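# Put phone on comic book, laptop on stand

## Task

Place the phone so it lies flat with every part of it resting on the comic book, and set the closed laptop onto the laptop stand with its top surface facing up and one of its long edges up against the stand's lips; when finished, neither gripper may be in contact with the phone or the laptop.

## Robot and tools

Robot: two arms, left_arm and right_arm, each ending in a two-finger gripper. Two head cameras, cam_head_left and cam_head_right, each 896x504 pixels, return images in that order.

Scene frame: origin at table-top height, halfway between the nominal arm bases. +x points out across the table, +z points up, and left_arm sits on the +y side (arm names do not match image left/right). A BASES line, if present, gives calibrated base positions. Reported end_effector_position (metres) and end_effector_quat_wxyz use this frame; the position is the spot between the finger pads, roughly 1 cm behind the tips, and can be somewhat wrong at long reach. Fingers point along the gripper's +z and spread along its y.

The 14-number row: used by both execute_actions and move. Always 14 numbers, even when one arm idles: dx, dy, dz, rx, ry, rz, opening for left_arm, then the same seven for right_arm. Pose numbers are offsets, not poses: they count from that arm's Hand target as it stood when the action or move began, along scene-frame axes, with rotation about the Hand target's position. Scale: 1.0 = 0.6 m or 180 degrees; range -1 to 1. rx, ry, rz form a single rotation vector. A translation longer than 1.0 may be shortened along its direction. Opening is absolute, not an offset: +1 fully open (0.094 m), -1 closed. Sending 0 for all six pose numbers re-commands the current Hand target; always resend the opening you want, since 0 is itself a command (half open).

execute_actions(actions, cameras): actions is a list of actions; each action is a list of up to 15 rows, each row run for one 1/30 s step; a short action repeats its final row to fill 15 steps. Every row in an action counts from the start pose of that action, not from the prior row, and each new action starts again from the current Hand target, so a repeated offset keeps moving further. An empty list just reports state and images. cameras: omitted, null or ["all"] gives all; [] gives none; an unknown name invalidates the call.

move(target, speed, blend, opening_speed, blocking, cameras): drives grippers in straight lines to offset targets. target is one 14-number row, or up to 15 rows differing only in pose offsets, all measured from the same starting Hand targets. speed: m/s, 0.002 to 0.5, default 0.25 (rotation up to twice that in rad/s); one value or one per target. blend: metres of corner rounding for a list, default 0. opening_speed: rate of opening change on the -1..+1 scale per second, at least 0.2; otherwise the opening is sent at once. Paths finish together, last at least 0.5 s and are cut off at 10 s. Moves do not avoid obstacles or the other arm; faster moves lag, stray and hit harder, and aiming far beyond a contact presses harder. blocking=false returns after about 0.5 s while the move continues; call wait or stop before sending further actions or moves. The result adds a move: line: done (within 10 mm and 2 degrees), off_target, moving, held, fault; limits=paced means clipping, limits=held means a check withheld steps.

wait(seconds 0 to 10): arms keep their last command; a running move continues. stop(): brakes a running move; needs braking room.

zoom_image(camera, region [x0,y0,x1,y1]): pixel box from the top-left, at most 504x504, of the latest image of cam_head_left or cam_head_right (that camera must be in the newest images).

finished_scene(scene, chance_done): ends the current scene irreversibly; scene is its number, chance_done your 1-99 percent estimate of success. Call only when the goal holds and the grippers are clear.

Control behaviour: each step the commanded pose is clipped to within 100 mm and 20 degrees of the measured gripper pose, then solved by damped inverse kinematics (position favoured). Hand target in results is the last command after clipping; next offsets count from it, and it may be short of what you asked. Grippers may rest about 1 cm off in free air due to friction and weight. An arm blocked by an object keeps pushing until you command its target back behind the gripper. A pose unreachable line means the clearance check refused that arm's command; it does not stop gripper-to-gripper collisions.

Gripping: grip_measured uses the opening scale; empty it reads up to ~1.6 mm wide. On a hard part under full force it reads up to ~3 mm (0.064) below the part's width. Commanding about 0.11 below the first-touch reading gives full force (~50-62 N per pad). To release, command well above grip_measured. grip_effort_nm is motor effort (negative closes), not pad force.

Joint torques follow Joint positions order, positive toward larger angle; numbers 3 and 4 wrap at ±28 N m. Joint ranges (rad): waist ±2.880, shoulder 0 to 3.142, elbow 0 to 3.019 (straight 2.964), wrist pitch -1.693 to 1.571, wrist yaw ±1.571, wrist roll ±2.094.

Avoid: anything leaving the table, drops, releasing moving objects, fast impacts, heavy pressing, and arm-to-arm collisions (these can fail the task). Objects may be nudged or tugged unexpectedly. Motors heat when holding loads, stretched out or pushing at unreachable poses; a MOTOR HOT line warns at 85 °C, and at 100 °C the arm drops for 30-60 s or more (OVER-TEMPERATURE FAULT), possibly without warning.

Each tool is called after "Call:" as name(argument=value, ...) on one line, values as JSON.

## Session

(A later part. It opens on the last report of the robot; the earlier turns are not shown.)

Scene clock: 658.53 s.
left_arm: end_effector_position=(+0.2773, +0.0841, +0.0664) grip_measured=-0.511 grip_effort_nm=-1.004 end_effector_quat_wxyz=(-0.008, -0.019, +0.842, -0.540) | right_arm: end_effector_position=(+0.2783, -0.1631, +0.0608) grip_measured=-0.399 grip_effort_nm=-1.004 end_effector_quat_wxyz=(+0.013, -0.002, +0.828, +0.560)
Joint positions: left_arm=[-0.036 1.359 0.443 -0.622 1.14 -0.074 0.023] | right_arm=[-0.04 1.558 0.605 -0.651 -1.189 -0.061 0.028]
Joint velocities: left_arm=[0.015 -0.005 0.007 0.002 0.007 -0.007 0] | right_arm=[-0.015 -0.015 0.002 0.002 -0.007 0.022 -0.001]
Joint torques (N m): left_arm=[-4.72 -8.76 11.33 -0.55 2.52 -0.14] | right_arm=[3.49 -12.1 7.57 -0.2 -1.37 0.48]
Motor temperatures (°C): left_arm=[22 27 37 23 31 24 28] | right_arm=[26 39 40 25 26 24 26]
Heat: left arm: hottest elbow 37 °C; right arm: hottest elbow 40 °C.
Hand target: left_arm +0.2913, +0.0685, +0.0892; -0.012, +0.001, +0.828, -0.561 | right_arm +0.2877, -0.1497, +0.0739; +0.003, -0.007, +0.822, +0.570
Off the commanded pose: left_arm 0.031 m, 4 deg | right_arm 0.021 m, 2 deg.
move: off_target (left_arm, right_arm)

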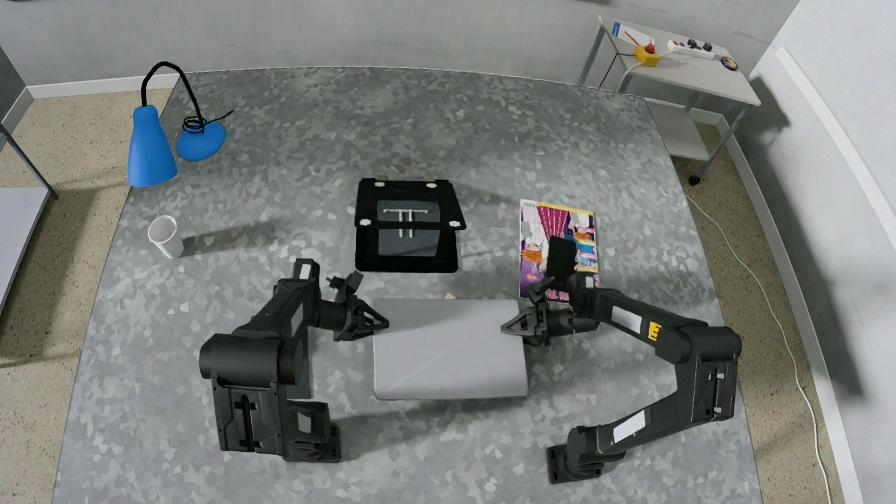

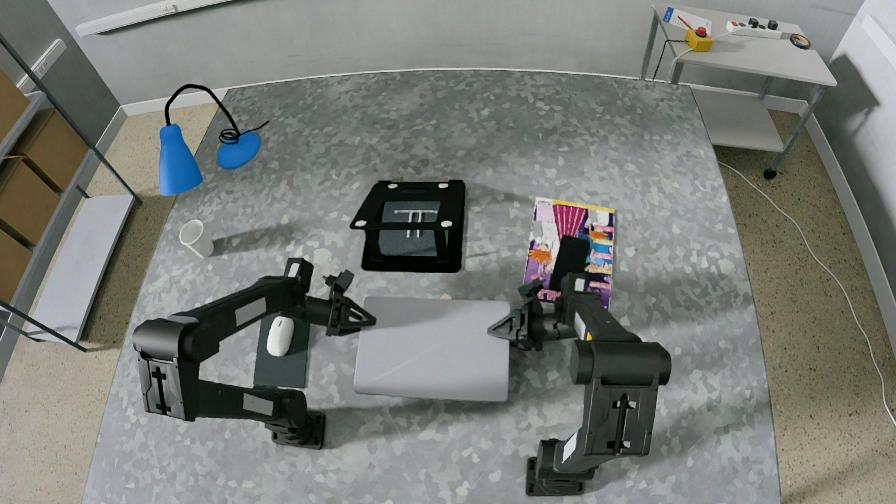

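Call:
move(target=[0, 0, 0.0, -0.07, 0, 0, -0.9, 0, 0.0, 0.02, 0.08, 0, 0, -0.9], speed=0.06)

Call:
zoom_image(camera="cam_head_left", region=[320, 270, 580, 400])

Scene clock: 663.97 s.
left_arm: end_effector_position=(+0.2787, +0.0817, +0.0718) grip_measured=-0.592 grip_effort_nm=-1.009 end_effector_quat_wxyz=(-0.007, -0.016, +0.775, -0.632) | right_arm: end_effector_position=(+0.2800, -0.1649, +0.0805) grip_measured=-0.627 grip_effort_nm=-1.038 end_effector_quat_wxyz=(+0.027, +0.009, +0.748, +0.663)
Joint positions: left_arm=[0.004 1.508 0.449 -0.625 1.367 0.084 0.019] | right_arm=[-0.083 1.654 0.617 -0.738 -1.448 -0.234 0.018]
Joint velocities: left_arm=[-0.024 -0.005 -0.007 -0.002 0.081 -0.007 0.001] | right_arm=[-0.015 0.005 -0.007 -0.007 -0.051 -0.022 0]
Joint torques (N m): left_arm=[-4.6 -8.7 8.98 -0.44 2.25 -0.14] | right_arm=[3.9 -11.11 7.05 -0.73 -1.02 0.21]
Motor temperatures (°C): left_arm=[22 27 37 23 33 24 28] | right_arm=[26 39 40 25 26 24 26]
Heat: left arm: hottest elbow 37 °C; right arm: hottest elbow 40 °C.
Hand target: left_arm +0.2905, +0.0681, +0.0893; -0.014, +0.003, +0.761, -0.648 | right_arm +0.2879, -0.1501, +0.0859; +0.006, -0.005, +0.744, +0.668
Off the commanded pose: left_arm 0.025 m, 3 deg | right_arm 0.018 m, 3 deg.
move: off_target (left_arm, right_arm)

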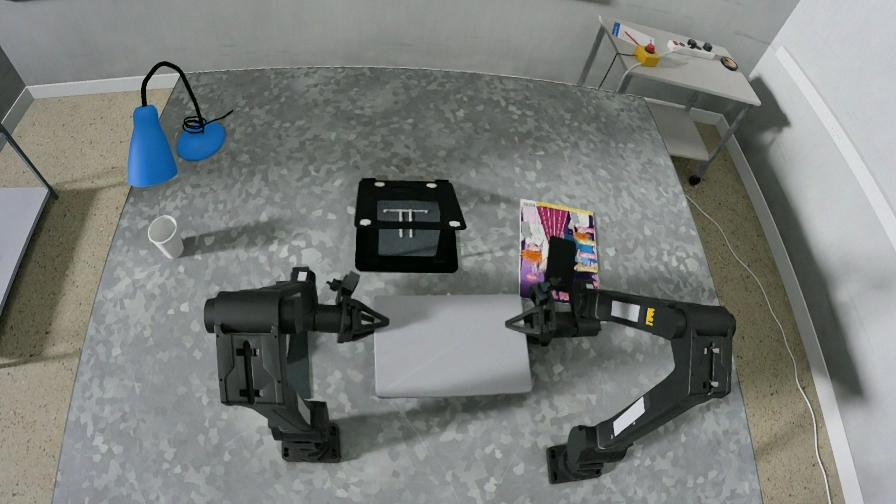

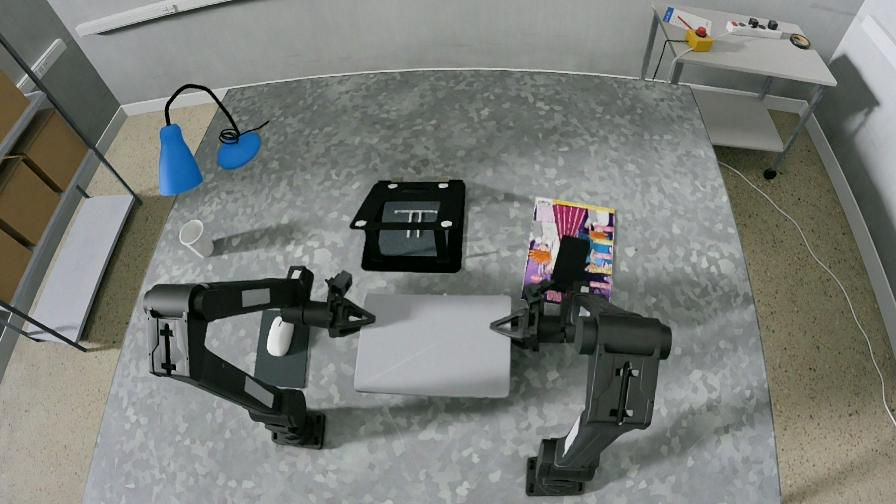

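Scaled by 1.938.

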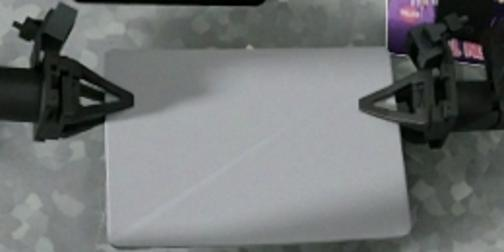

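Call:
move(target=[-0.01, 0, 0.17, 0, 0, 0, -0.9, -0.01, 0.0, 0.16, 0, 0, 0, -0.9], speed=0.08)

Call:
zoom_image(camera="cam_head_left", region=[320, 220, 580, 400])

Scene clock: 669.17 s.
left_arm: end_effector_position=(+0.2681, +0.0828, +0.1527) grip_measured=-0.596 grip_effort_nm=-1.004 end_effector_quat_wxyz=(-0.024, -0.032, +0.774, -0.632) | right_arm: end_effector_position=(+0.2725, -0.1642, +0.1599) grip_measured=-0.628 grip_effort_nm=-1.033 end_effector_quat_wxyz=(+0.010, +0.024, +0.746, +0.666)
Joint positions: left_arm=[0.01 1.232 0.516 -1.031 1.367 0.1 0.019] | right_arm=[-0.083 1.434 0.67 -1.071 -1.453 -0.25 0.017]
Joint velocities: left_arm=[0.005 -0.024 -0.002 -0.002 -0.022 0.095 -0.001] | right_arm=[0.005 -0.005 0.002 0.002 -0.066 -0.051 -0.001]
Joint torques (N m): left_arm=[-5.19 -10.29 14.38 -1.16 2.24 -0.14] | right_arm=[4.07 -12.22 10.14 -0.85 -0.91 0.3]
Motor temperatures (°C): left_arm=[22 27 37 23 34 24 28] | right_arm=[26 38 41 25 27 23 27]
Heat: left arm: hottest elbow 37 °C; right arm: hottest elbow 41 °C.
Hand target: left_arm +0.2846, +0.0690, +0.1905; -0.014, +0.003, +0.761, -0.648 | right_arm +0.2842, -0.1489, +0.1820; +0.006, -0.005, +0.744, +0.668
Off the commanded pose: left_arm 0.044 m, 5 deg | right_arm 0.028 m, 3 deg.
move: off_target (left_arm, right_arm)

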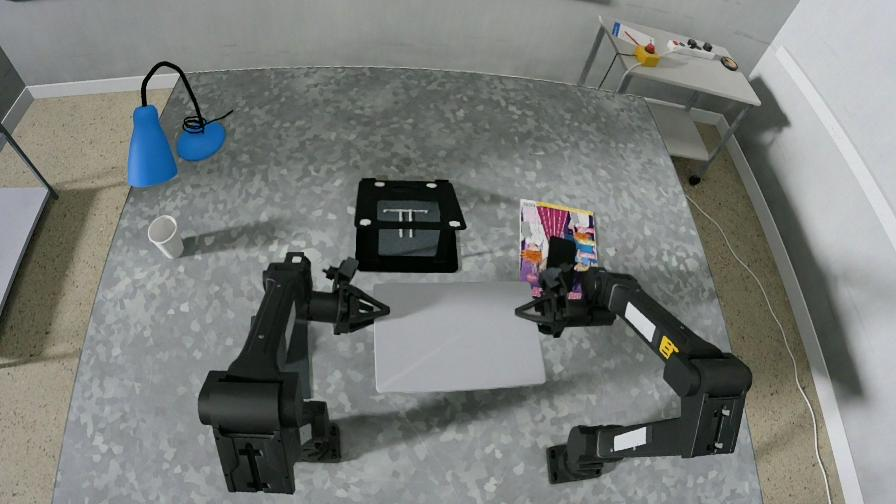

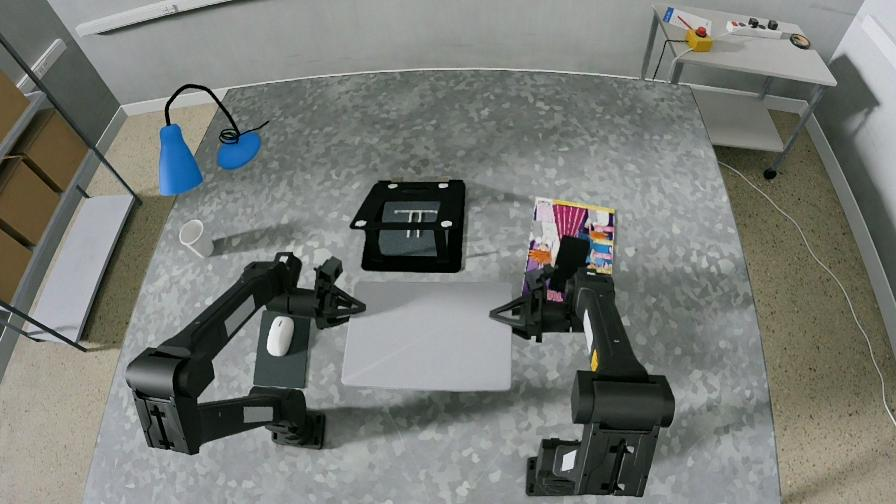

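Scaled by 1.938.

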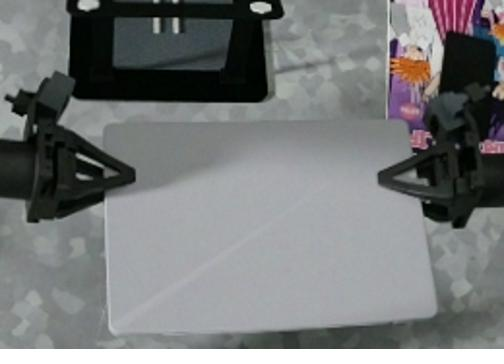

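Call:
move(target=[[0.0, 0, 0.05, 0, 0, 0, -0.9, 0.0, 0.0, 0.05, 0, 0, 0, -0.9],[0.25, 0.06, 0.06, 0, 0, 0, -0.9, 0.25, 0.06, 0.06, 0, 0, 0, -0.9]], speed=0.08, blend=0.02)

Call:
zoom_image(camera="cam_head_left", region=[300, 160, 620, 380])

Scene clock: 685.53 s.
left_arm: end_effector_position=(+0.4177, +0.1130, +0.1929) grip_measured=-0.610 grip_effort_nm=-1.009 end_effector_quat_wxyz=(-0.029, -0.017, +0.764, -0.645) | right_arm: end_effector_position=(+0.4275, -0.1303, +0.2013) grip_measured=-0.631 grip_effort_nm=-1.033 end_effector_quat_wxyz=(+0.006, +0.000, +0.742, +0.671)
Joint positions: left_arm=[0.075 1.661 1.045 -1.595 1.361 0.584 0.018] | right_arm=[0.018 1.64 1.043 -0.661 -1.465 0.305 0.017]
Joint velocities: left_arm=[0.005 -0.005 -0.002 -0.012 -0.051 0.007 -0.001] | right_arm=[-0.015 -0.005 0.007 -0.007 -0.022 0.022 -0.001]
Joint torques (N m): left_arm=[-3.19 -16.03 14.13 -2.1 1.13 0.01] | right_arm=[3.14 -17.26 10.15 0.99 -0.15 0.49]
Motor temperatures (°C): left_arm=[22 28 39 23 36 23 29] | right_arm=[26 39 44 25 26 23 27]
Heat: left arm: hottest elbow 39 °C; right arm: hottest elbow 44 °C.
Hand target: left_arm +0.4338, +0.1051, +0.2270; -0.015, +0.004, +0.761, -0.649 | right_arm +0.4336, -0.1121, +0.2144; +0.003, -0.007, +0.744, +0.668
Off the commanded pose: left_arm 0.038 m, 3 deg | right_arm 0.025 m, 1 deg.
move: off_target (left_arm, right_arm); blend cut to 0.0157 m at target 1

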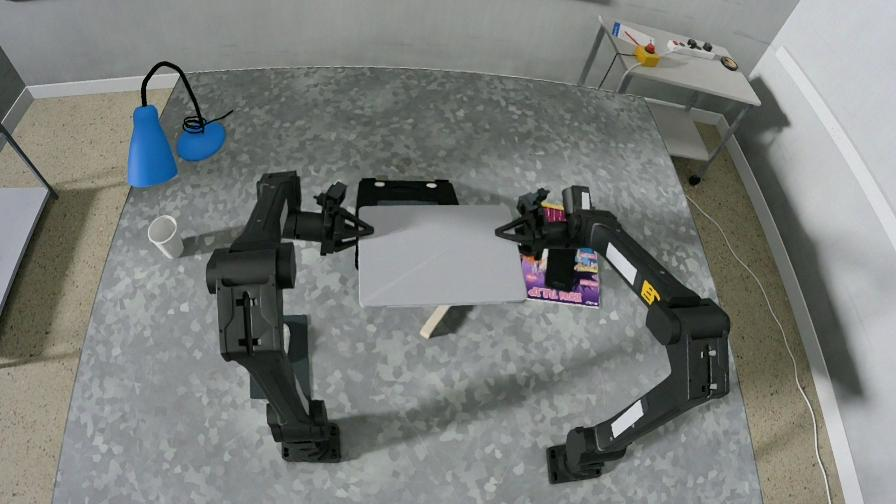

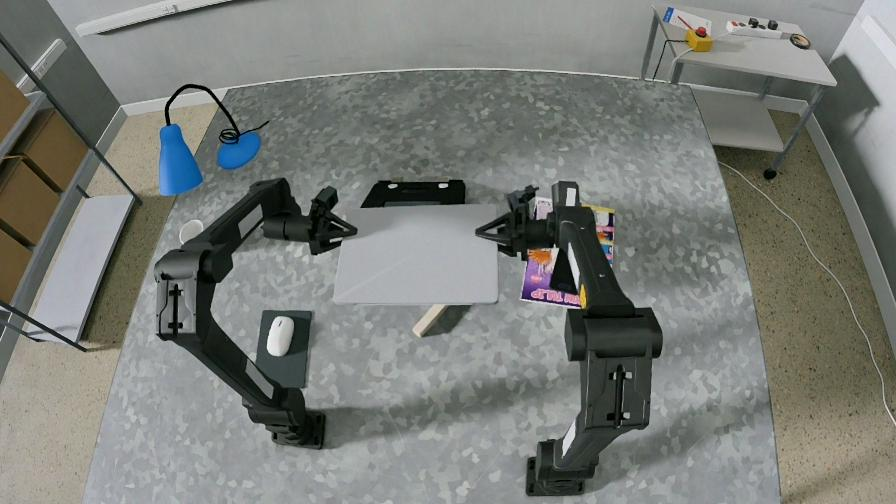

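Scaled by 1.575.

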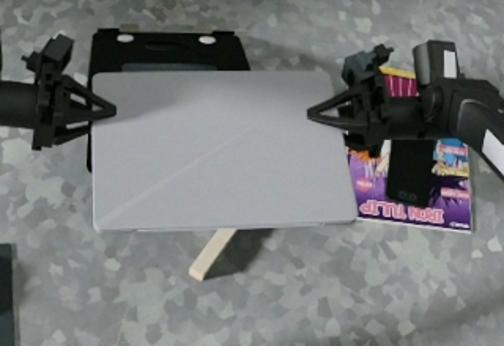

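Call:
move(target=[[0.13, 0.04, 0.0, 0, 0.07, 0, -0.9, 0.12, 0.04, 0.0, 0, 0.07, 0, -0.9],[0.23, 0.08, 0.0, 0, 0.139, 0, -0.9, 0.22, 0.08, 0.0, 0, 0.139, 0, -0.9]], speed=0.08, blend=0.02)

Call:
zoom_image(camera="cam_head_left", region=[300, 120, 620, 340])

Call:
zoom_image(camera="cam_head_right", region=[300, 120, 620, 340])

Scene clock: 693.90 s.
left_arm: end_effector_position=(+0.5471, +0.1519, +0.1801) grip_measured=-0.610 grip_effort_nm=-1.004 end_effector_quat_wxyz=(-0.150, -0.194, +0.753, -0.610) | right_arm: end_effector_position=(+0.5555, -0.0883, +0.1899) grip_measured=-0.637 grip_effort_nm=-1.038 end_effector_quat_wxyz=(-0.161, +0.153, +0.725, +0.652)
Joint positions: left_arm=[0.122 1.94 1.447 -1.649 1.319 0.093 0.018] | right_arm=[0.084 1.945 1.437 -0.566 -1.458 0.949 0.017]
Joint velocities: left_arm=[-0.005 -0.015 -0.017 0.027 -0.007 0.022 0.001] | right_arm=[0.005 -0.015 -0.002 -0.012 -0.022 0.022 0]
Joint torques (N m): left_arm=[-0.73 -21.42 16.85 -1.33 1.27 -0.28] | right_arm=[3.08 -23 12.22 0.92 -0.37 0.46]
Motor temperatures (°C): left_arm=[22 28 40 24 34 24 29] | right_arm=[26 39 45 25 26 23 27]
Heat: left arm: hottest elbow 40 °C; right arm: hottest elbow 45 °C.
Hand target: left_arm +0.5722, +0.1535, +0.2274; -0.180, -0.137, +0.739, -0.634 | right_arm +0.5653, -0.0649, +0.2106; -0.159, +0.137, +0.727, +0.653
Off the commanded pose: left_arm 0.053 m, 8 deg | right_arm 0.036 m, 2 deg.
joint sent to its limit (left arm) — joint 4 (wrist pitch), lower limit. The joint targets are off in position and orientation.
move: off_target (left_arm, right_arm)

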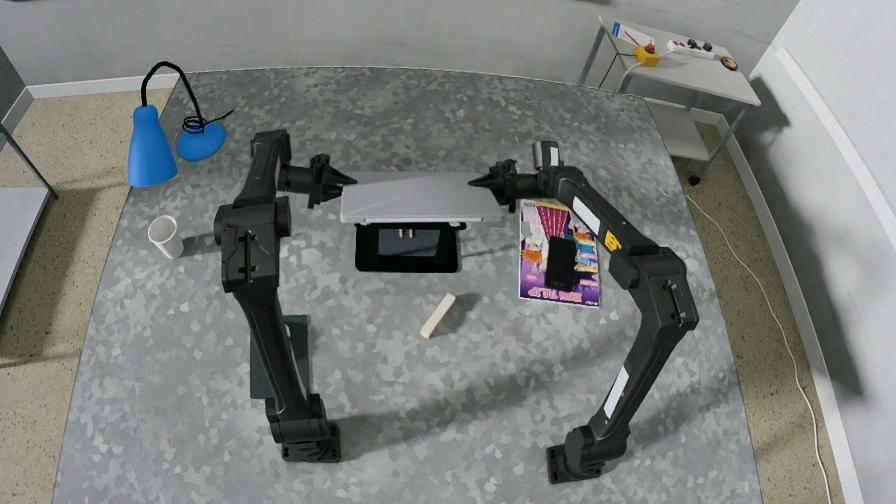

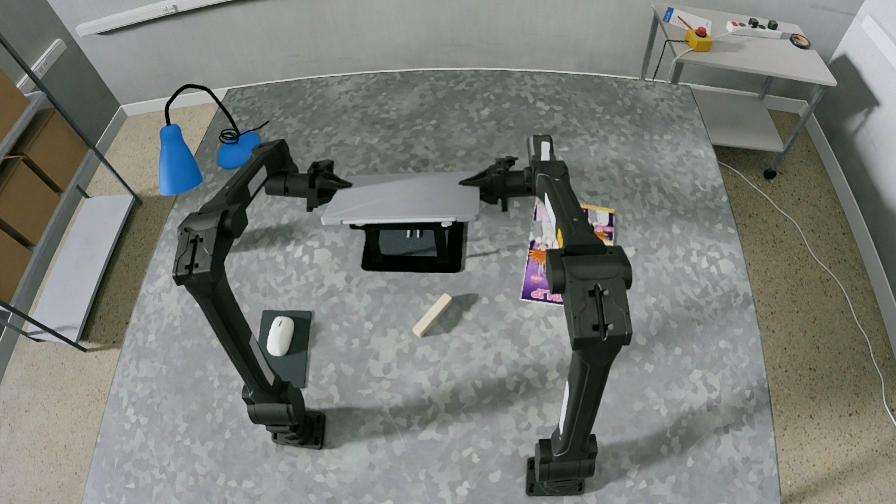

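Scaled by 1.575.

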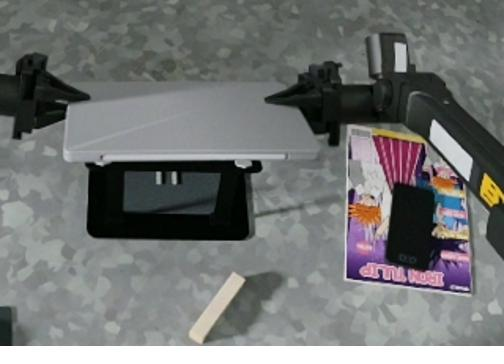

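Scaled by 1.575.

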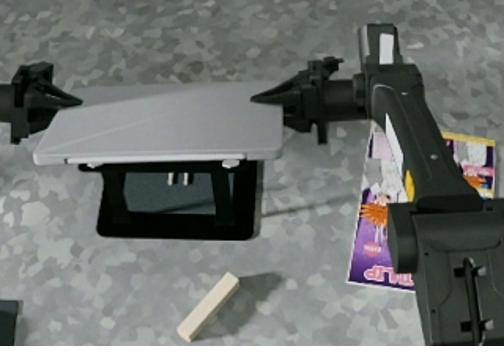

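Call:
move(target=[0.047, 0.035, -0.12, 0, 0, 0, -0.9, 0.05, 0.035, -0.1, 0, 0, 0, -0.9], speed=0.06)

Call:
zoom_image(camera="cam_head_left", region=[300, 120, 620, 340])

Call:
zoom_image(camera="cam_head_right", region=[300, 120, 620, 340])

Scene clock: 701.03 s.
left_arm: end_effector_position=(+0.5734, +0.1694, +0.1107) grip_measured=-0.610 grip_effort_nm=-1.009 end_effector_quat_wxyz=(-0.157, -0.197, +0.752, -0.609) | right_arm: end_effector_position=(+0.5795, -0.0699, +0.1234) grip_measured=-0.637 grip_effort_nm=-1.038 end_effector_quat_wxyz=(-0.166, +0.159, +0.727, +0.648)
Joint positions: left_arm=[0.146 2.121 1.528 -1.649 1.3 0.181 0.018] | right_arm=[0.11 2.081 1.445 -0.287 -1.437 1.118 0.017]
Joint velocities: left_arm=[-0.005 -0.005 -0.002 -0.007 -0.051 -0.022 0] | right_arm=[-0.024 -0.005 0.002 -0.007 0.022 -0.022 0]
Joint torques (N m): left_arm=[-1.55 -24.12 15.51 -1.5 0.88 -0.16] | right_arm=[3.08 -24.7 12.38 1.35 -0.48 0.38]
Motor temperatures (°C): left_arm=[22 29 42 24 33 24 29] | right_arm=[26 39 46 25 26 23 27]
Heat: left arm: hottest elbow 42 °C; right arm: hottest elbow 46 °C.
Hand target: left_arm +0.6005, +0.1738, +0.1555; -0.180, -0.137, +0.739, -0.634 | right_arm +0.5938, -0.0449, +0.1497; -0.160, +0.136, +0.728, +0.653
Off the commanded pose: left_arm 0.052 m, 8 deg | right_arm 0.041 m, 3 deg.
joint sent to its limit (left arm) — joint 4 (wrist pitch), lower limit. The joint targets are off in position and orientation.
move: off_target (left_arm, right_arm)

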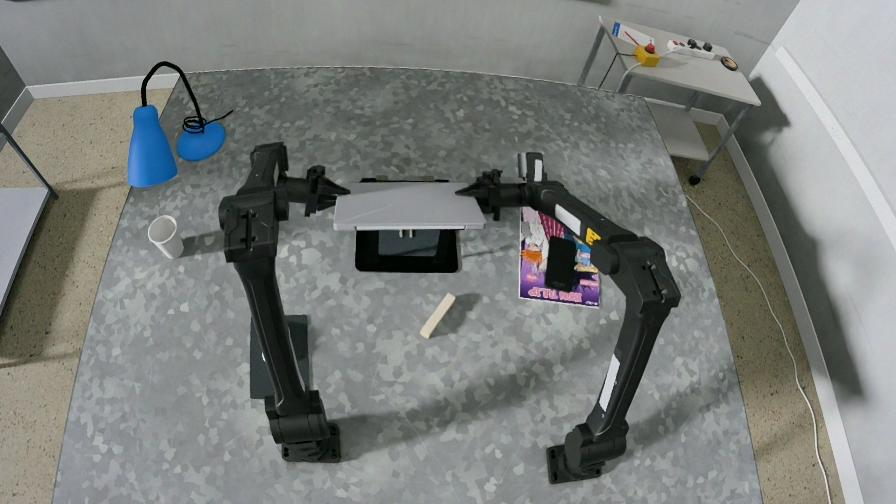

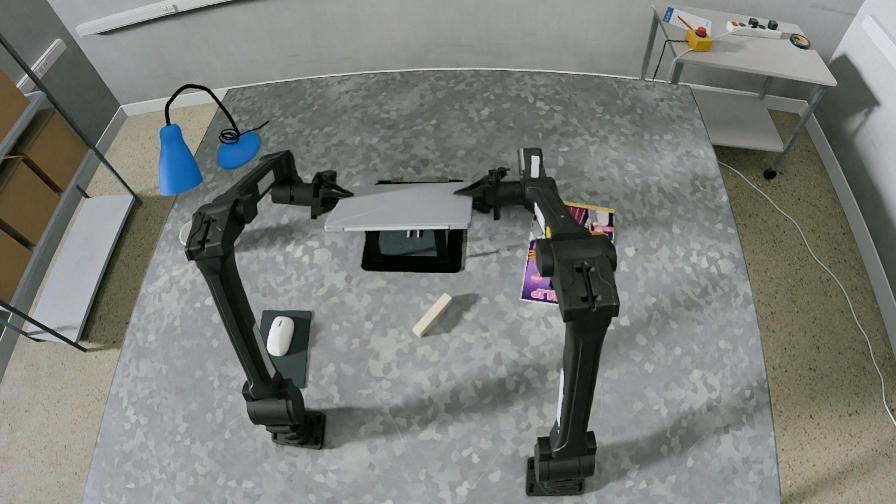

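Scaled by 1.575.

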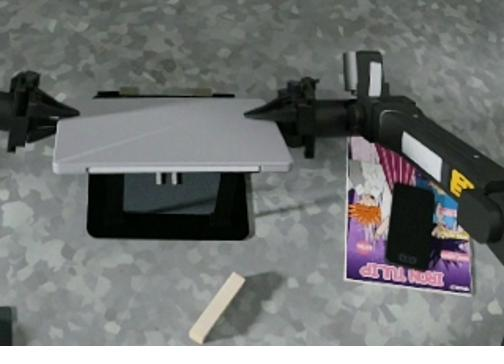

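Scaled by 1.575.

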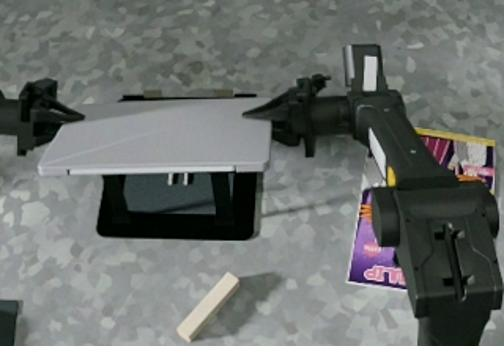

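Call:
move(target=[0.03, 0.0, -0.045, 0, 0, 0, -0.9, 0.03, 0.0, -0.06, 0, 0, 0, -0.9], speed=0.05)

Call:
zoom_image(camera="cam_head_left", region=[300, 120, 620, 340])

Call:
zoom_image(camera="cam_head_right", region=[300, 120, 620, 340])

Scene clock: 708.33 s.
left_arm: end_effector_position=(+0.5913, +0.1728, +0.0884) grip_measured=-0.610 grip_effort_nm=-1.009 end_effector_quat_wxyz=(-0.155, -0.193, +0.753, -0.610) | right_arm: end_effector_position=(+0.5966, -0.0669, +0.1001) grip_measured=-0.638 grip_effort_nm=-1.043 end_effector_quat_wxyz=(-0.162, +0.156, +0.726, +0.649)
Joint positions: left_arm=[0.146 2.196 1.595 -1.65 1.3 0.199 0.018] | right_arm=[0.112 2.153 1.494 -0.236 -1.438 1.137 0.017]
Joint velocities: left_arm=[-0.005 -0.005 -0.007 0.002 -0.007 -0.022 -0.001] | right_arm=[-0.005 -0.005 -0.007 0.007 -0.066 0.051 0]
Joint torques (N m): left_arm=[-1.73 -23.88 15.1 -1.68 0.95 -0.16] | right_arm=[2.55 -23.94 12.21 1.26 -0.51 0.3]
Motor temperatures (°C): left_arm=[22 29 42 24 33 24 29] | right_arm=[26 40 47 25 26 23 27]
Heat: left arm: hottest elbow 42 °C; right arm: hottest elbow 47 °C.
Hand target: left_arm +0.6187, +0.1738, +0.1287; -0.180, -0.137, +0.739, -0.634 | right_arm +0.6110, -0.0457, +0.1133; -0.160, +0.136, +0.728, +0.653
Off the commanded pose: left_arm 0.048 m, 8 deg | right_arm 0.030 m, 2 deg.
joint sent to its limit (left arm) — joint 4 (wrist pitch), lower limit. The joint targets are off in position and orientation.
move: off_target (left_arm, right_arm)

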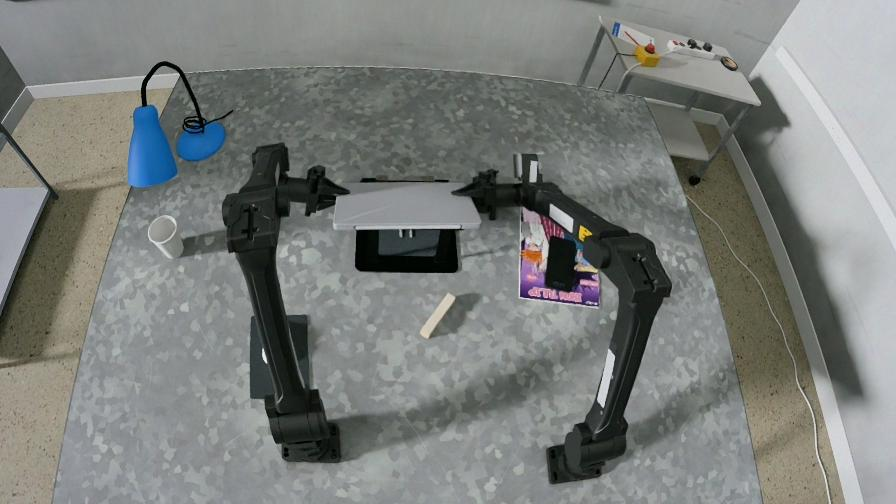

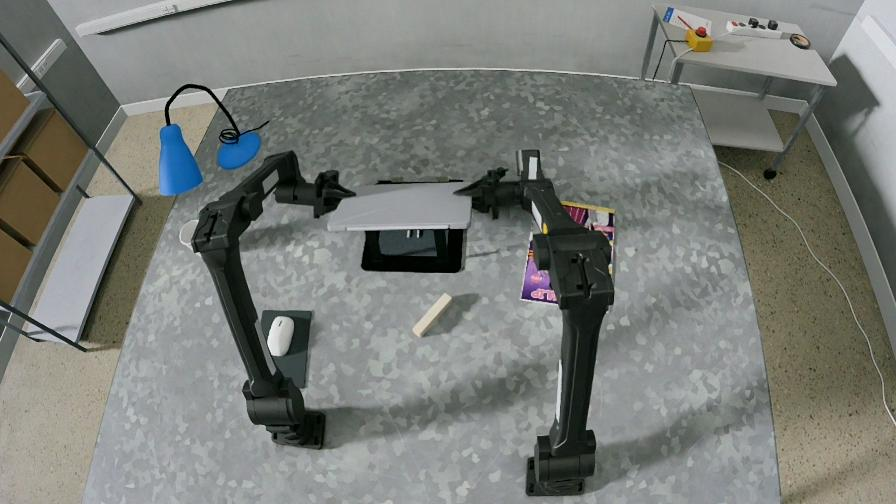

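Scaled by 1.575.

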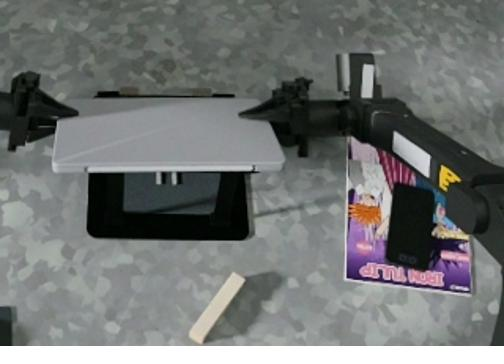

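Scaled by 1.575.

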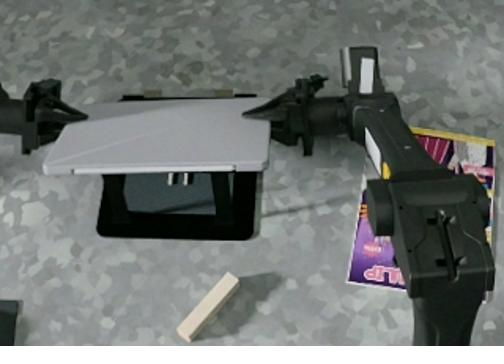

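Call:
move(target=[0.025, 0.0, -0.03, 0, 0, 0, -0.9, 0.02, 0.0, -0.045, 0, 0, 0, -0.9], speed=0.04)

Call:
zoom_image(camera="cam_head_left", region=[300, 120, 620, 340])

Call:
zoom_image(camera="cam_head_right", region=[300, 120, 620, 340])

Scene clock: 714.23 s.
left_arm: end_effector_position=(+0.6084, +0.1755, +0.0786) grip_measured=-0.610 grip_effort_nm=-1.004 end_effector_quat_wxyz=(-0.152, -0.192, +0.752, -0.612) | right_arm: end_effector_position=(+0.6126, -0.0647, +0.0901) grip_measured=-0.642 grip_effort_nm=-1.033 end_effector_quat_wxyz=(-0.161, +0.154, +0.725, +0.652)
Joint positions: left_arm=[0.146 2.248 1.659 -1.659 1.306 0.2 0.018] | right_arm=[0.112 2.202 1.547 -0.208 -1.442 1.163 0.017]
Joint velocities: left_arm=[-0.005 0.005 0.002 -0.022 -0.037 -0.022 -0.001] | right_arm=[-0.005 -0.005 -0.002 -0.012 -0.051 0.081 0]
Joint torques (N m): left_arm=[-2.49 -23 14.83 -1.28 0.75 -0.13] | right_arm=[2.37 -23.3 11.25 1.58 -0.4 0.11]
Motor temperatures (°C): left_arm=[22 30 42 24 32 24 29] | right_arm=[26 41 47 25 26 23 27]
Heat: left arm: hottest elbow 42 °C; right arm: hottest elbow 47 °C.
Hand target: left_arm +0.6338, +0.1737, +0.1108; -0.180, -0.137, +0.739, -0.634 | right_arm +0.6224, -0.0460, +0.0861; -0.160, +0.136, +0.728, +0.653
Off the commanded pose: left_arm 0.041 m, 8 deg | right_arm 0.022 m, 2 deg.
joint sent to its limit (left arm) — joint 4 (wrist pitch), lower limit. The joint targets are off in position and orientation.
move: off_target (left_arm, right_arm)

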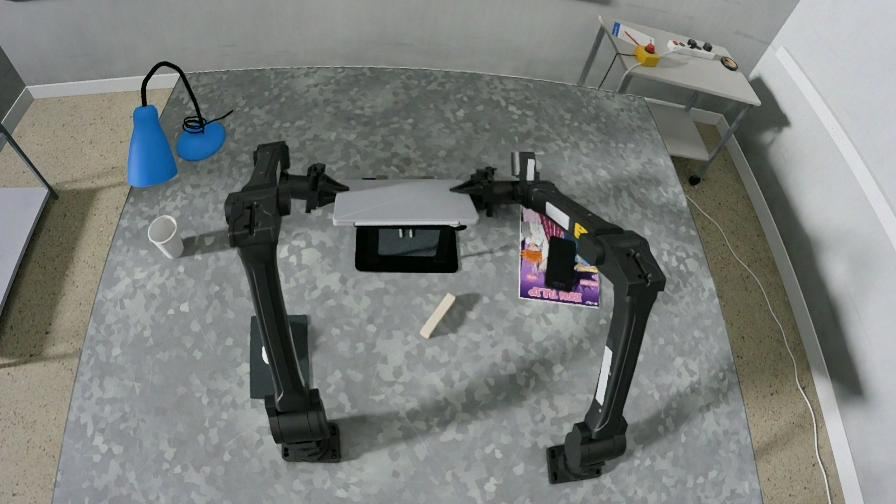

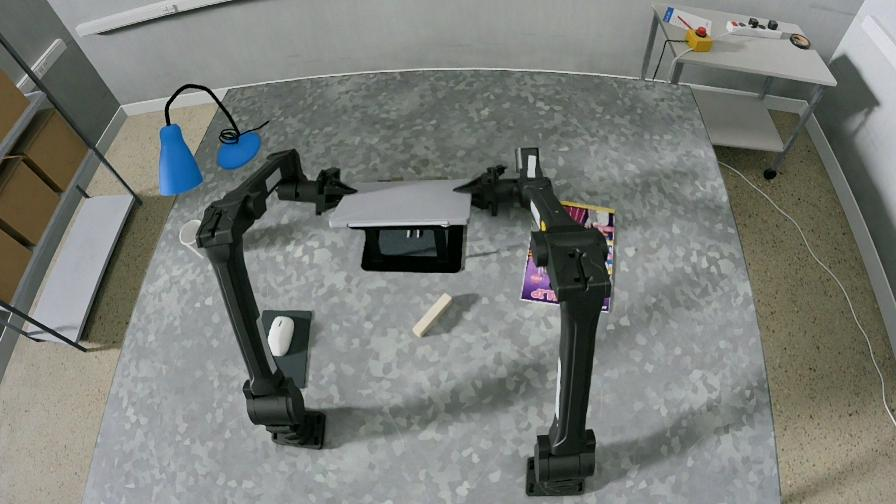

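Scaled by 1.575.

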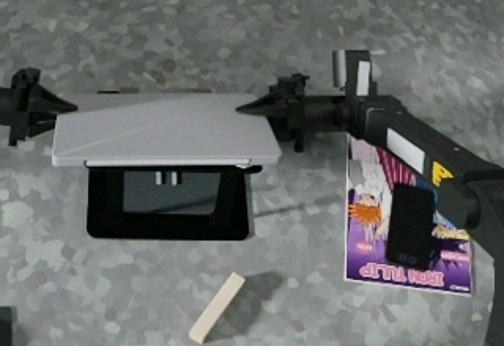

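Scaled by 1.575.

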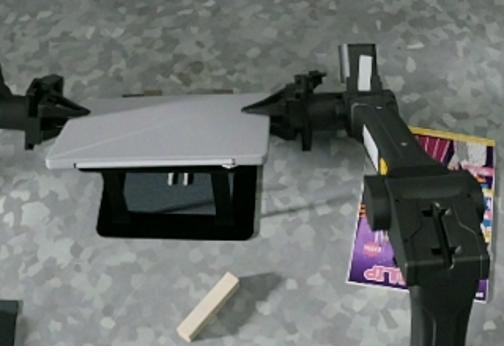

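Call:
move(target=[0.015, 0.0, -0.03, 0, 0, 0, -0.9, 0.015, 0.0, -0.045, 0, 0, 0, -0.9], speed=0.04)

Call:
zoom_image(camera="cam_head_left", region=[300, 120, 620, 340])

Call:
zoom_image(camera="cam_head_right", region=[300, 120, 620, 340])

Scene clock: 719.43 s.
left_arm: end_effector_position=(+0.6216, +0.1764, +0.0702) grip_measured=-0.610 grip_effort_nm=-1.009 end_effector_quat_wxyz=(-0.149, -0.191, +0.751, -0.615) | right_arm: end_effector_position=(+0.6257, -0.0631, +0.0813) grip_measured=-0.646 grip_effort_nm=-1.033 end_effector_quat_wxyz=(-0.159, +0.152, +0.723, +0.654)
Joint positions: left_arm=[0.145 2.289 1.711 -1.664 1.313 0.2 0.018] | right_arm=[0.112 2.244 1.591 -0.178 -1.445 1.189 0.017]
Joint velocities: left_arm=[0.005 -0.005 0.012 -0.002 0.007 -0.11 -0.001] | right_arm=[-0.015 -0.005 0.002 0.012 -0.051 0.037 -0.001]
Joint torques (N m): left_arm=[-2.26 -23.41 14.28 -1.31 0.59 -0.07] | right_arm=[2.2 -22.3 10.22 1.33 -0.34 -0.11]
Motor temperatures (°C): left_arm=[22 30 43 24 32 24 29] | right_arm=[26 41 48 25 25 23 27]
Heat: left arm: hottest elbow 43 °C; right arm: hottest elbow 48 °C.
Hand target: left_arm +0.6429, +0.1734, +0.0930; -0.180, -0.136, +0.739, -0.634 | right_arm +0.6307, -0.0464, +0.0588; -0.160, +0.136, +0.728, +0.653
Off the commanded pose: left_arm 0.031 m, 8 deg | right_arm 0.029 m, 2 deg.
joint sent to its limit (left arm) — joint 4 (wrist pitch), lower limit. The joint targets are off in orientation, not in position.
move: off_target (left_arm, right_arm)

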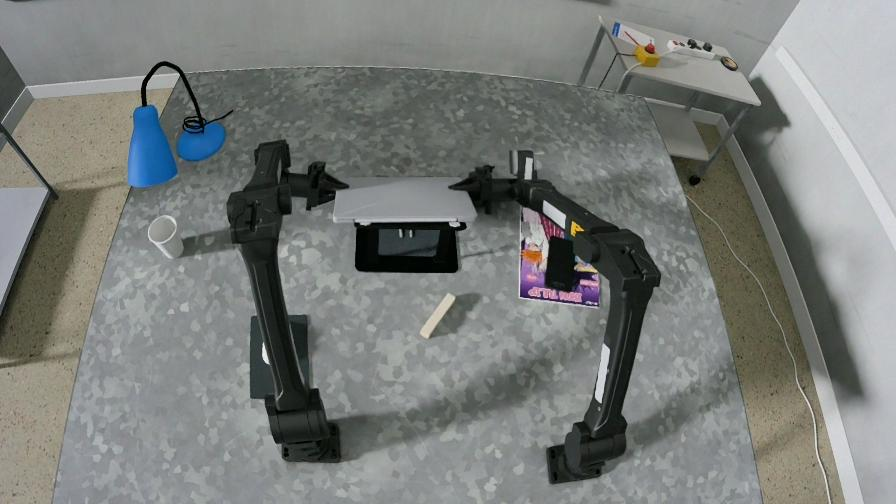

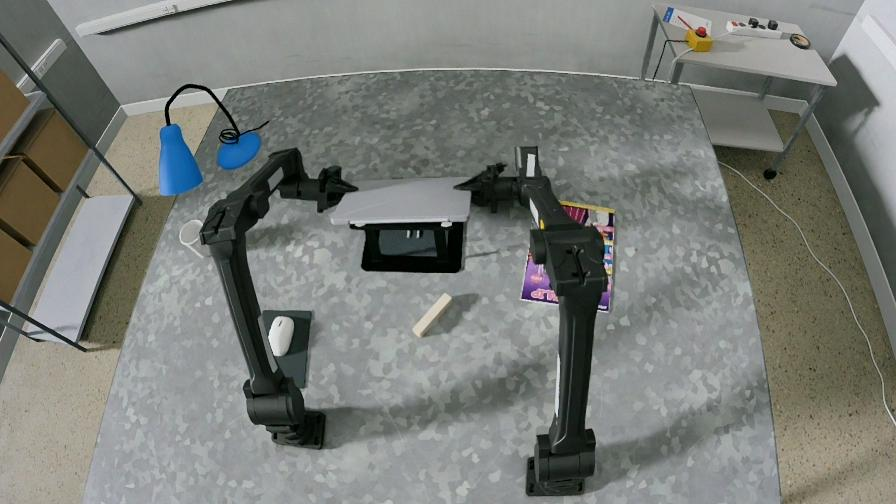

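Scaled by 1.575.

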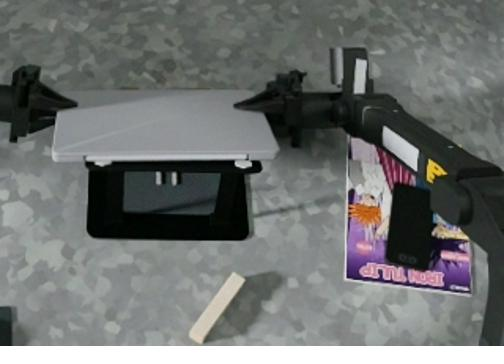

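Scaled by 1.575.

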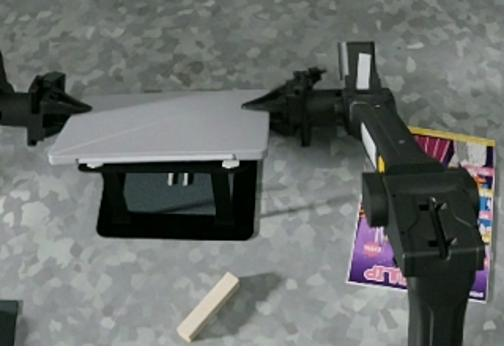

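Call:
move(target=[0.005, 0.0, -0.035, 0, 0, 0, -0.9, 0.005, 0.0, -0.02, 0, 0, 0, -0.9], speed=0.04)

Call:
zoom_image(camera="cam_head_left", region=[300, 120, 540, 280])

Call:
zoom_image(camera="cam_head_right", region=[300, 120, 540, 280])

Scene clock: 725.77 s.
left_arm: end_effector_position=(+0.6301, +0.1768, +0.0624) grip_measured=-0.610 grip_effort_nm=-1.009 end_effector_quat_wxyz=(-0.149, -0.192, +0.748, -0.618) | right_arm: end_effector_position=(+0.6320, -0.0625, +0.0768) grip_measured=-0.651 grip_effort_nm=-1.038 end_effector_quat_wxyz=(-0.160, +0.157, +0.723, +0.654)
Joint positions: left_arm=[0.143 2.321 1.745 -1.67 1.322 0.202 0.018] | right_arm=[0.112 2.261 1.604 -0.14 -1.44 1.231 0.016]
Joint velocities: left_arm=[0.005 -0.005 0.002 0.012 0.051 0.007 -0.001] | right_arm=[-0.005 0.015 0.002 -0.012 -0.022 -0.051 0]
Joint torques (N m): left_arm=[-2.73 -22.18 13.24 -0.88 0.26 0.13] | right_arm=[2.14 -22.18 9.58 1.33 -0.52 -0.36]
Motor temperatures (°C): left_arm=[22 30 43 24 31 23 29] | right_arm=[26 42 48 25 25 23 28]
Heat: left arm: hottest elbow 43 °C; right arm: hottest elbow 48 °C.
Hand target: left_arm +0.6460, +0.1734, +0.0720; -0.180, -0.136, +0.739, -0.634 | right_arm +0.6335, -0.0466, +0.0468; -0.160, +0.136, +0.728, +0.653
Off the commanded pose: left_arm 0.019 m, 8 deg | right_arm 0.034 m, 2 deg.
joint sent to its limit (left arm) — joint 4 (wrist pitch), lower limit. The joint targets are off in orientation, not in position.
move: off_target (left_arm, right_arm)

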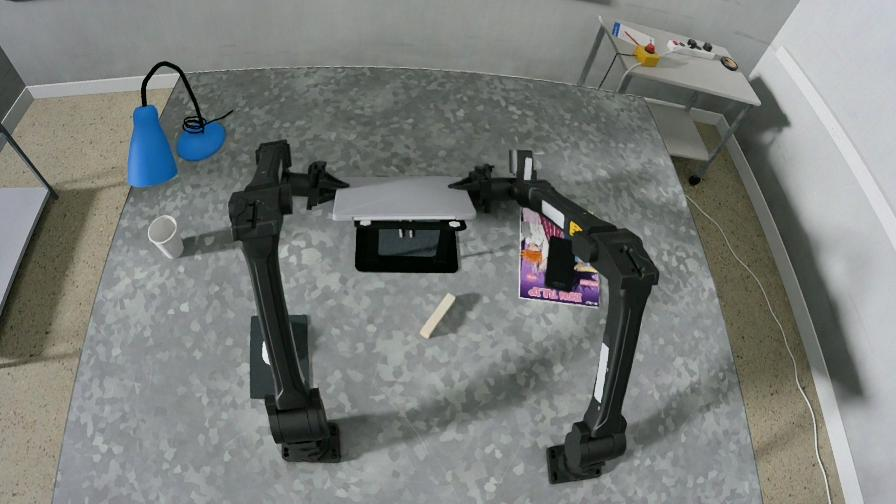

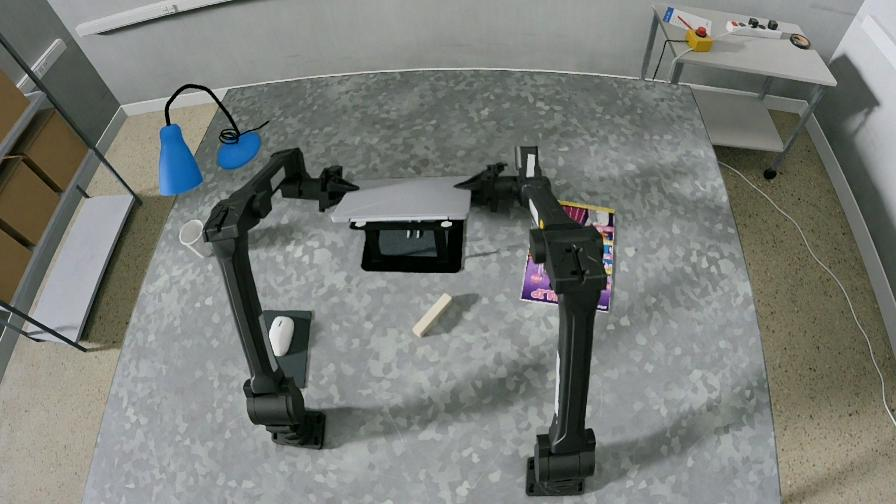

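Scaled by 2.100.

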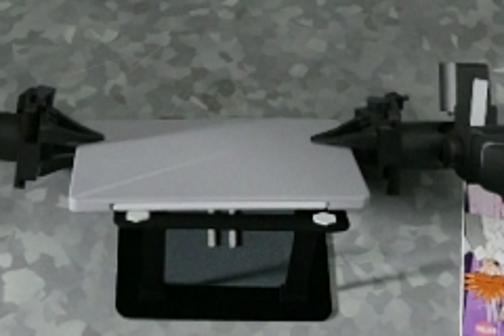

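Scaled by 2.100.

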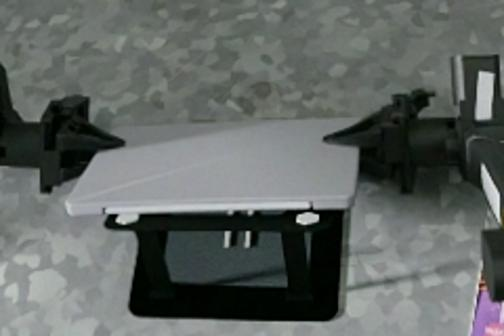

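Call:
move(target=[[0.0, -0.03, 0.0, 0, 0, 0, -0.9, 0.0, -0.03, 0.03, 0, 0, 0, -0.9],[0.005, -0.035, -0.01, 0, 0, 0, -0.9, 0.005, -0.035, -0.01, 0, 0, 0, -0.9]], speed=0.04)

Call:
zoom_image(camera="cam_head_left", region=[300, 120, 540, 280])

Call:
zoom_image(camera="cam_head_right", region=[300, 120, 540, 280])

Scene clock: 734.37 s.
left_arm: end_effector_position=(+0.6349, +0.1685, +0.0606) grip_measured=-0.614 grip_effort_nm=-1.004 end_effector_quat_wxyz=(-0.150, -0.187, +0.745, -0.622) | right_arm: end_effector_position=(+0.6338, -0.0698, +0.0755) grip_measured=-0.651 grip_effort_nm=-1.038 end_effector_quat_wxyz=(-0.154, +0.154, +0.723, +0.655)
Joint positions: left_arm=[0.129 2.336 1.764 -1.672 1.337 0.205 0.018] | right_arm=[0.101 2.265 1.613 -0.181 -1.444 1.181 0.016]
Joint velocities: left_arm=[-0.005 -0.015 -0.007 -0.002 -0.037 0.051 0] | right_arm=[-0.005 -0.005 -0.007 -0.007 0.066 -0.081 0.001]
Joint torques (N m): left_arm=[-3.08 -21.42 13.03 -1.03 0.4 0.04] | right_arm=[0.73 -21.48 9.62 0.65 -1.05 -0.51]
Motor temperatures (°C): left_arm=[22 30 42 23 31 23 29] | right_arm=[26 42 48 25 26 24 28]
Heat: left arm: hottest elbow 42 °C; right arm: hottest elbow 48 °C.
Hand target: left_arm +0.6490, +0.1523, +0.0661; -0.180, -0.136, +0.739, -0.634 | right_arm +0.6364, -0.0678, +0.0412; -0.159, +0.136, +0.728, +0.653
Off the commanded pose: left_arm 0.022 m, 7 deg | right_arm 0.035 m, 2 deg.
joint sent to its limit (left arm) — joint 4 (wrist pitch), lower limit. The joint targets are off in orientation, not in position.
move: off_target (left_arm, right_arm)

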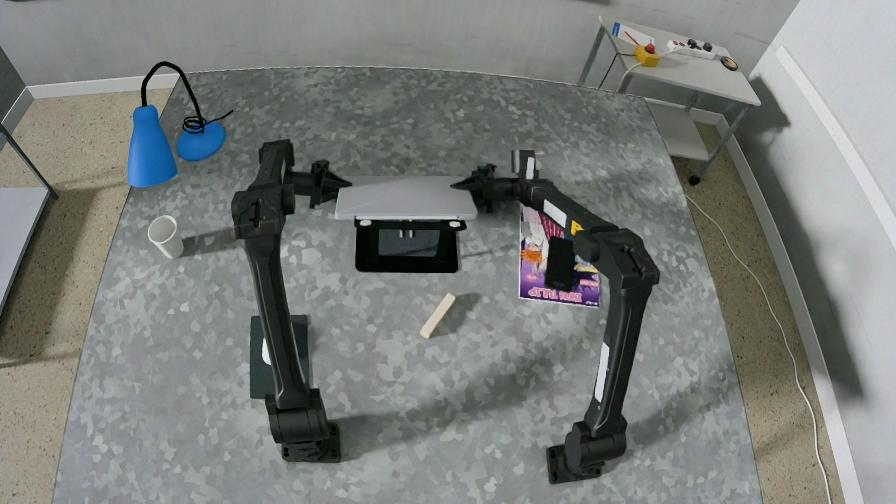

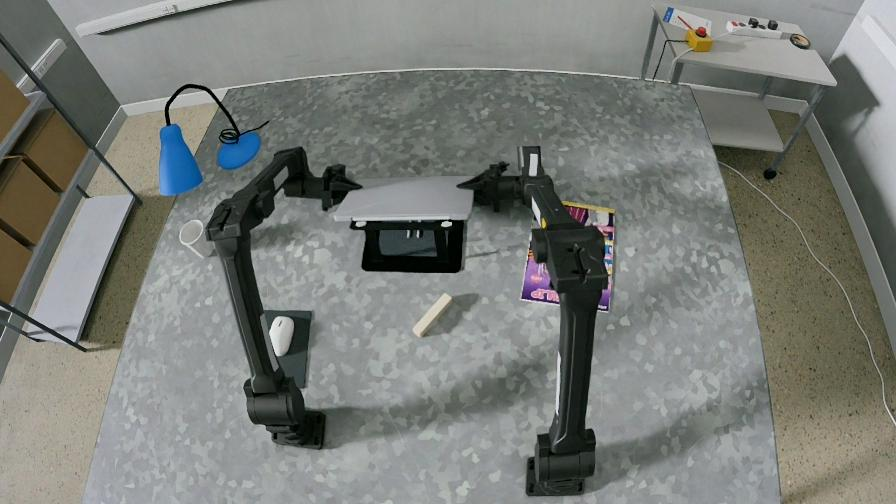

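Scaled by 2.100.

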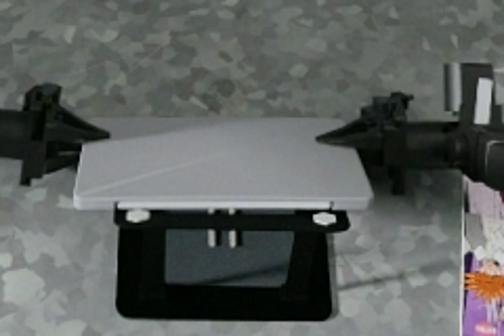

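Scaled by 2.100.

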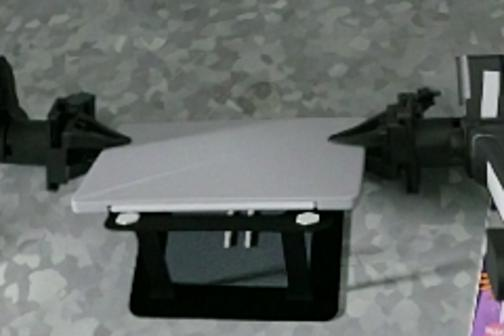

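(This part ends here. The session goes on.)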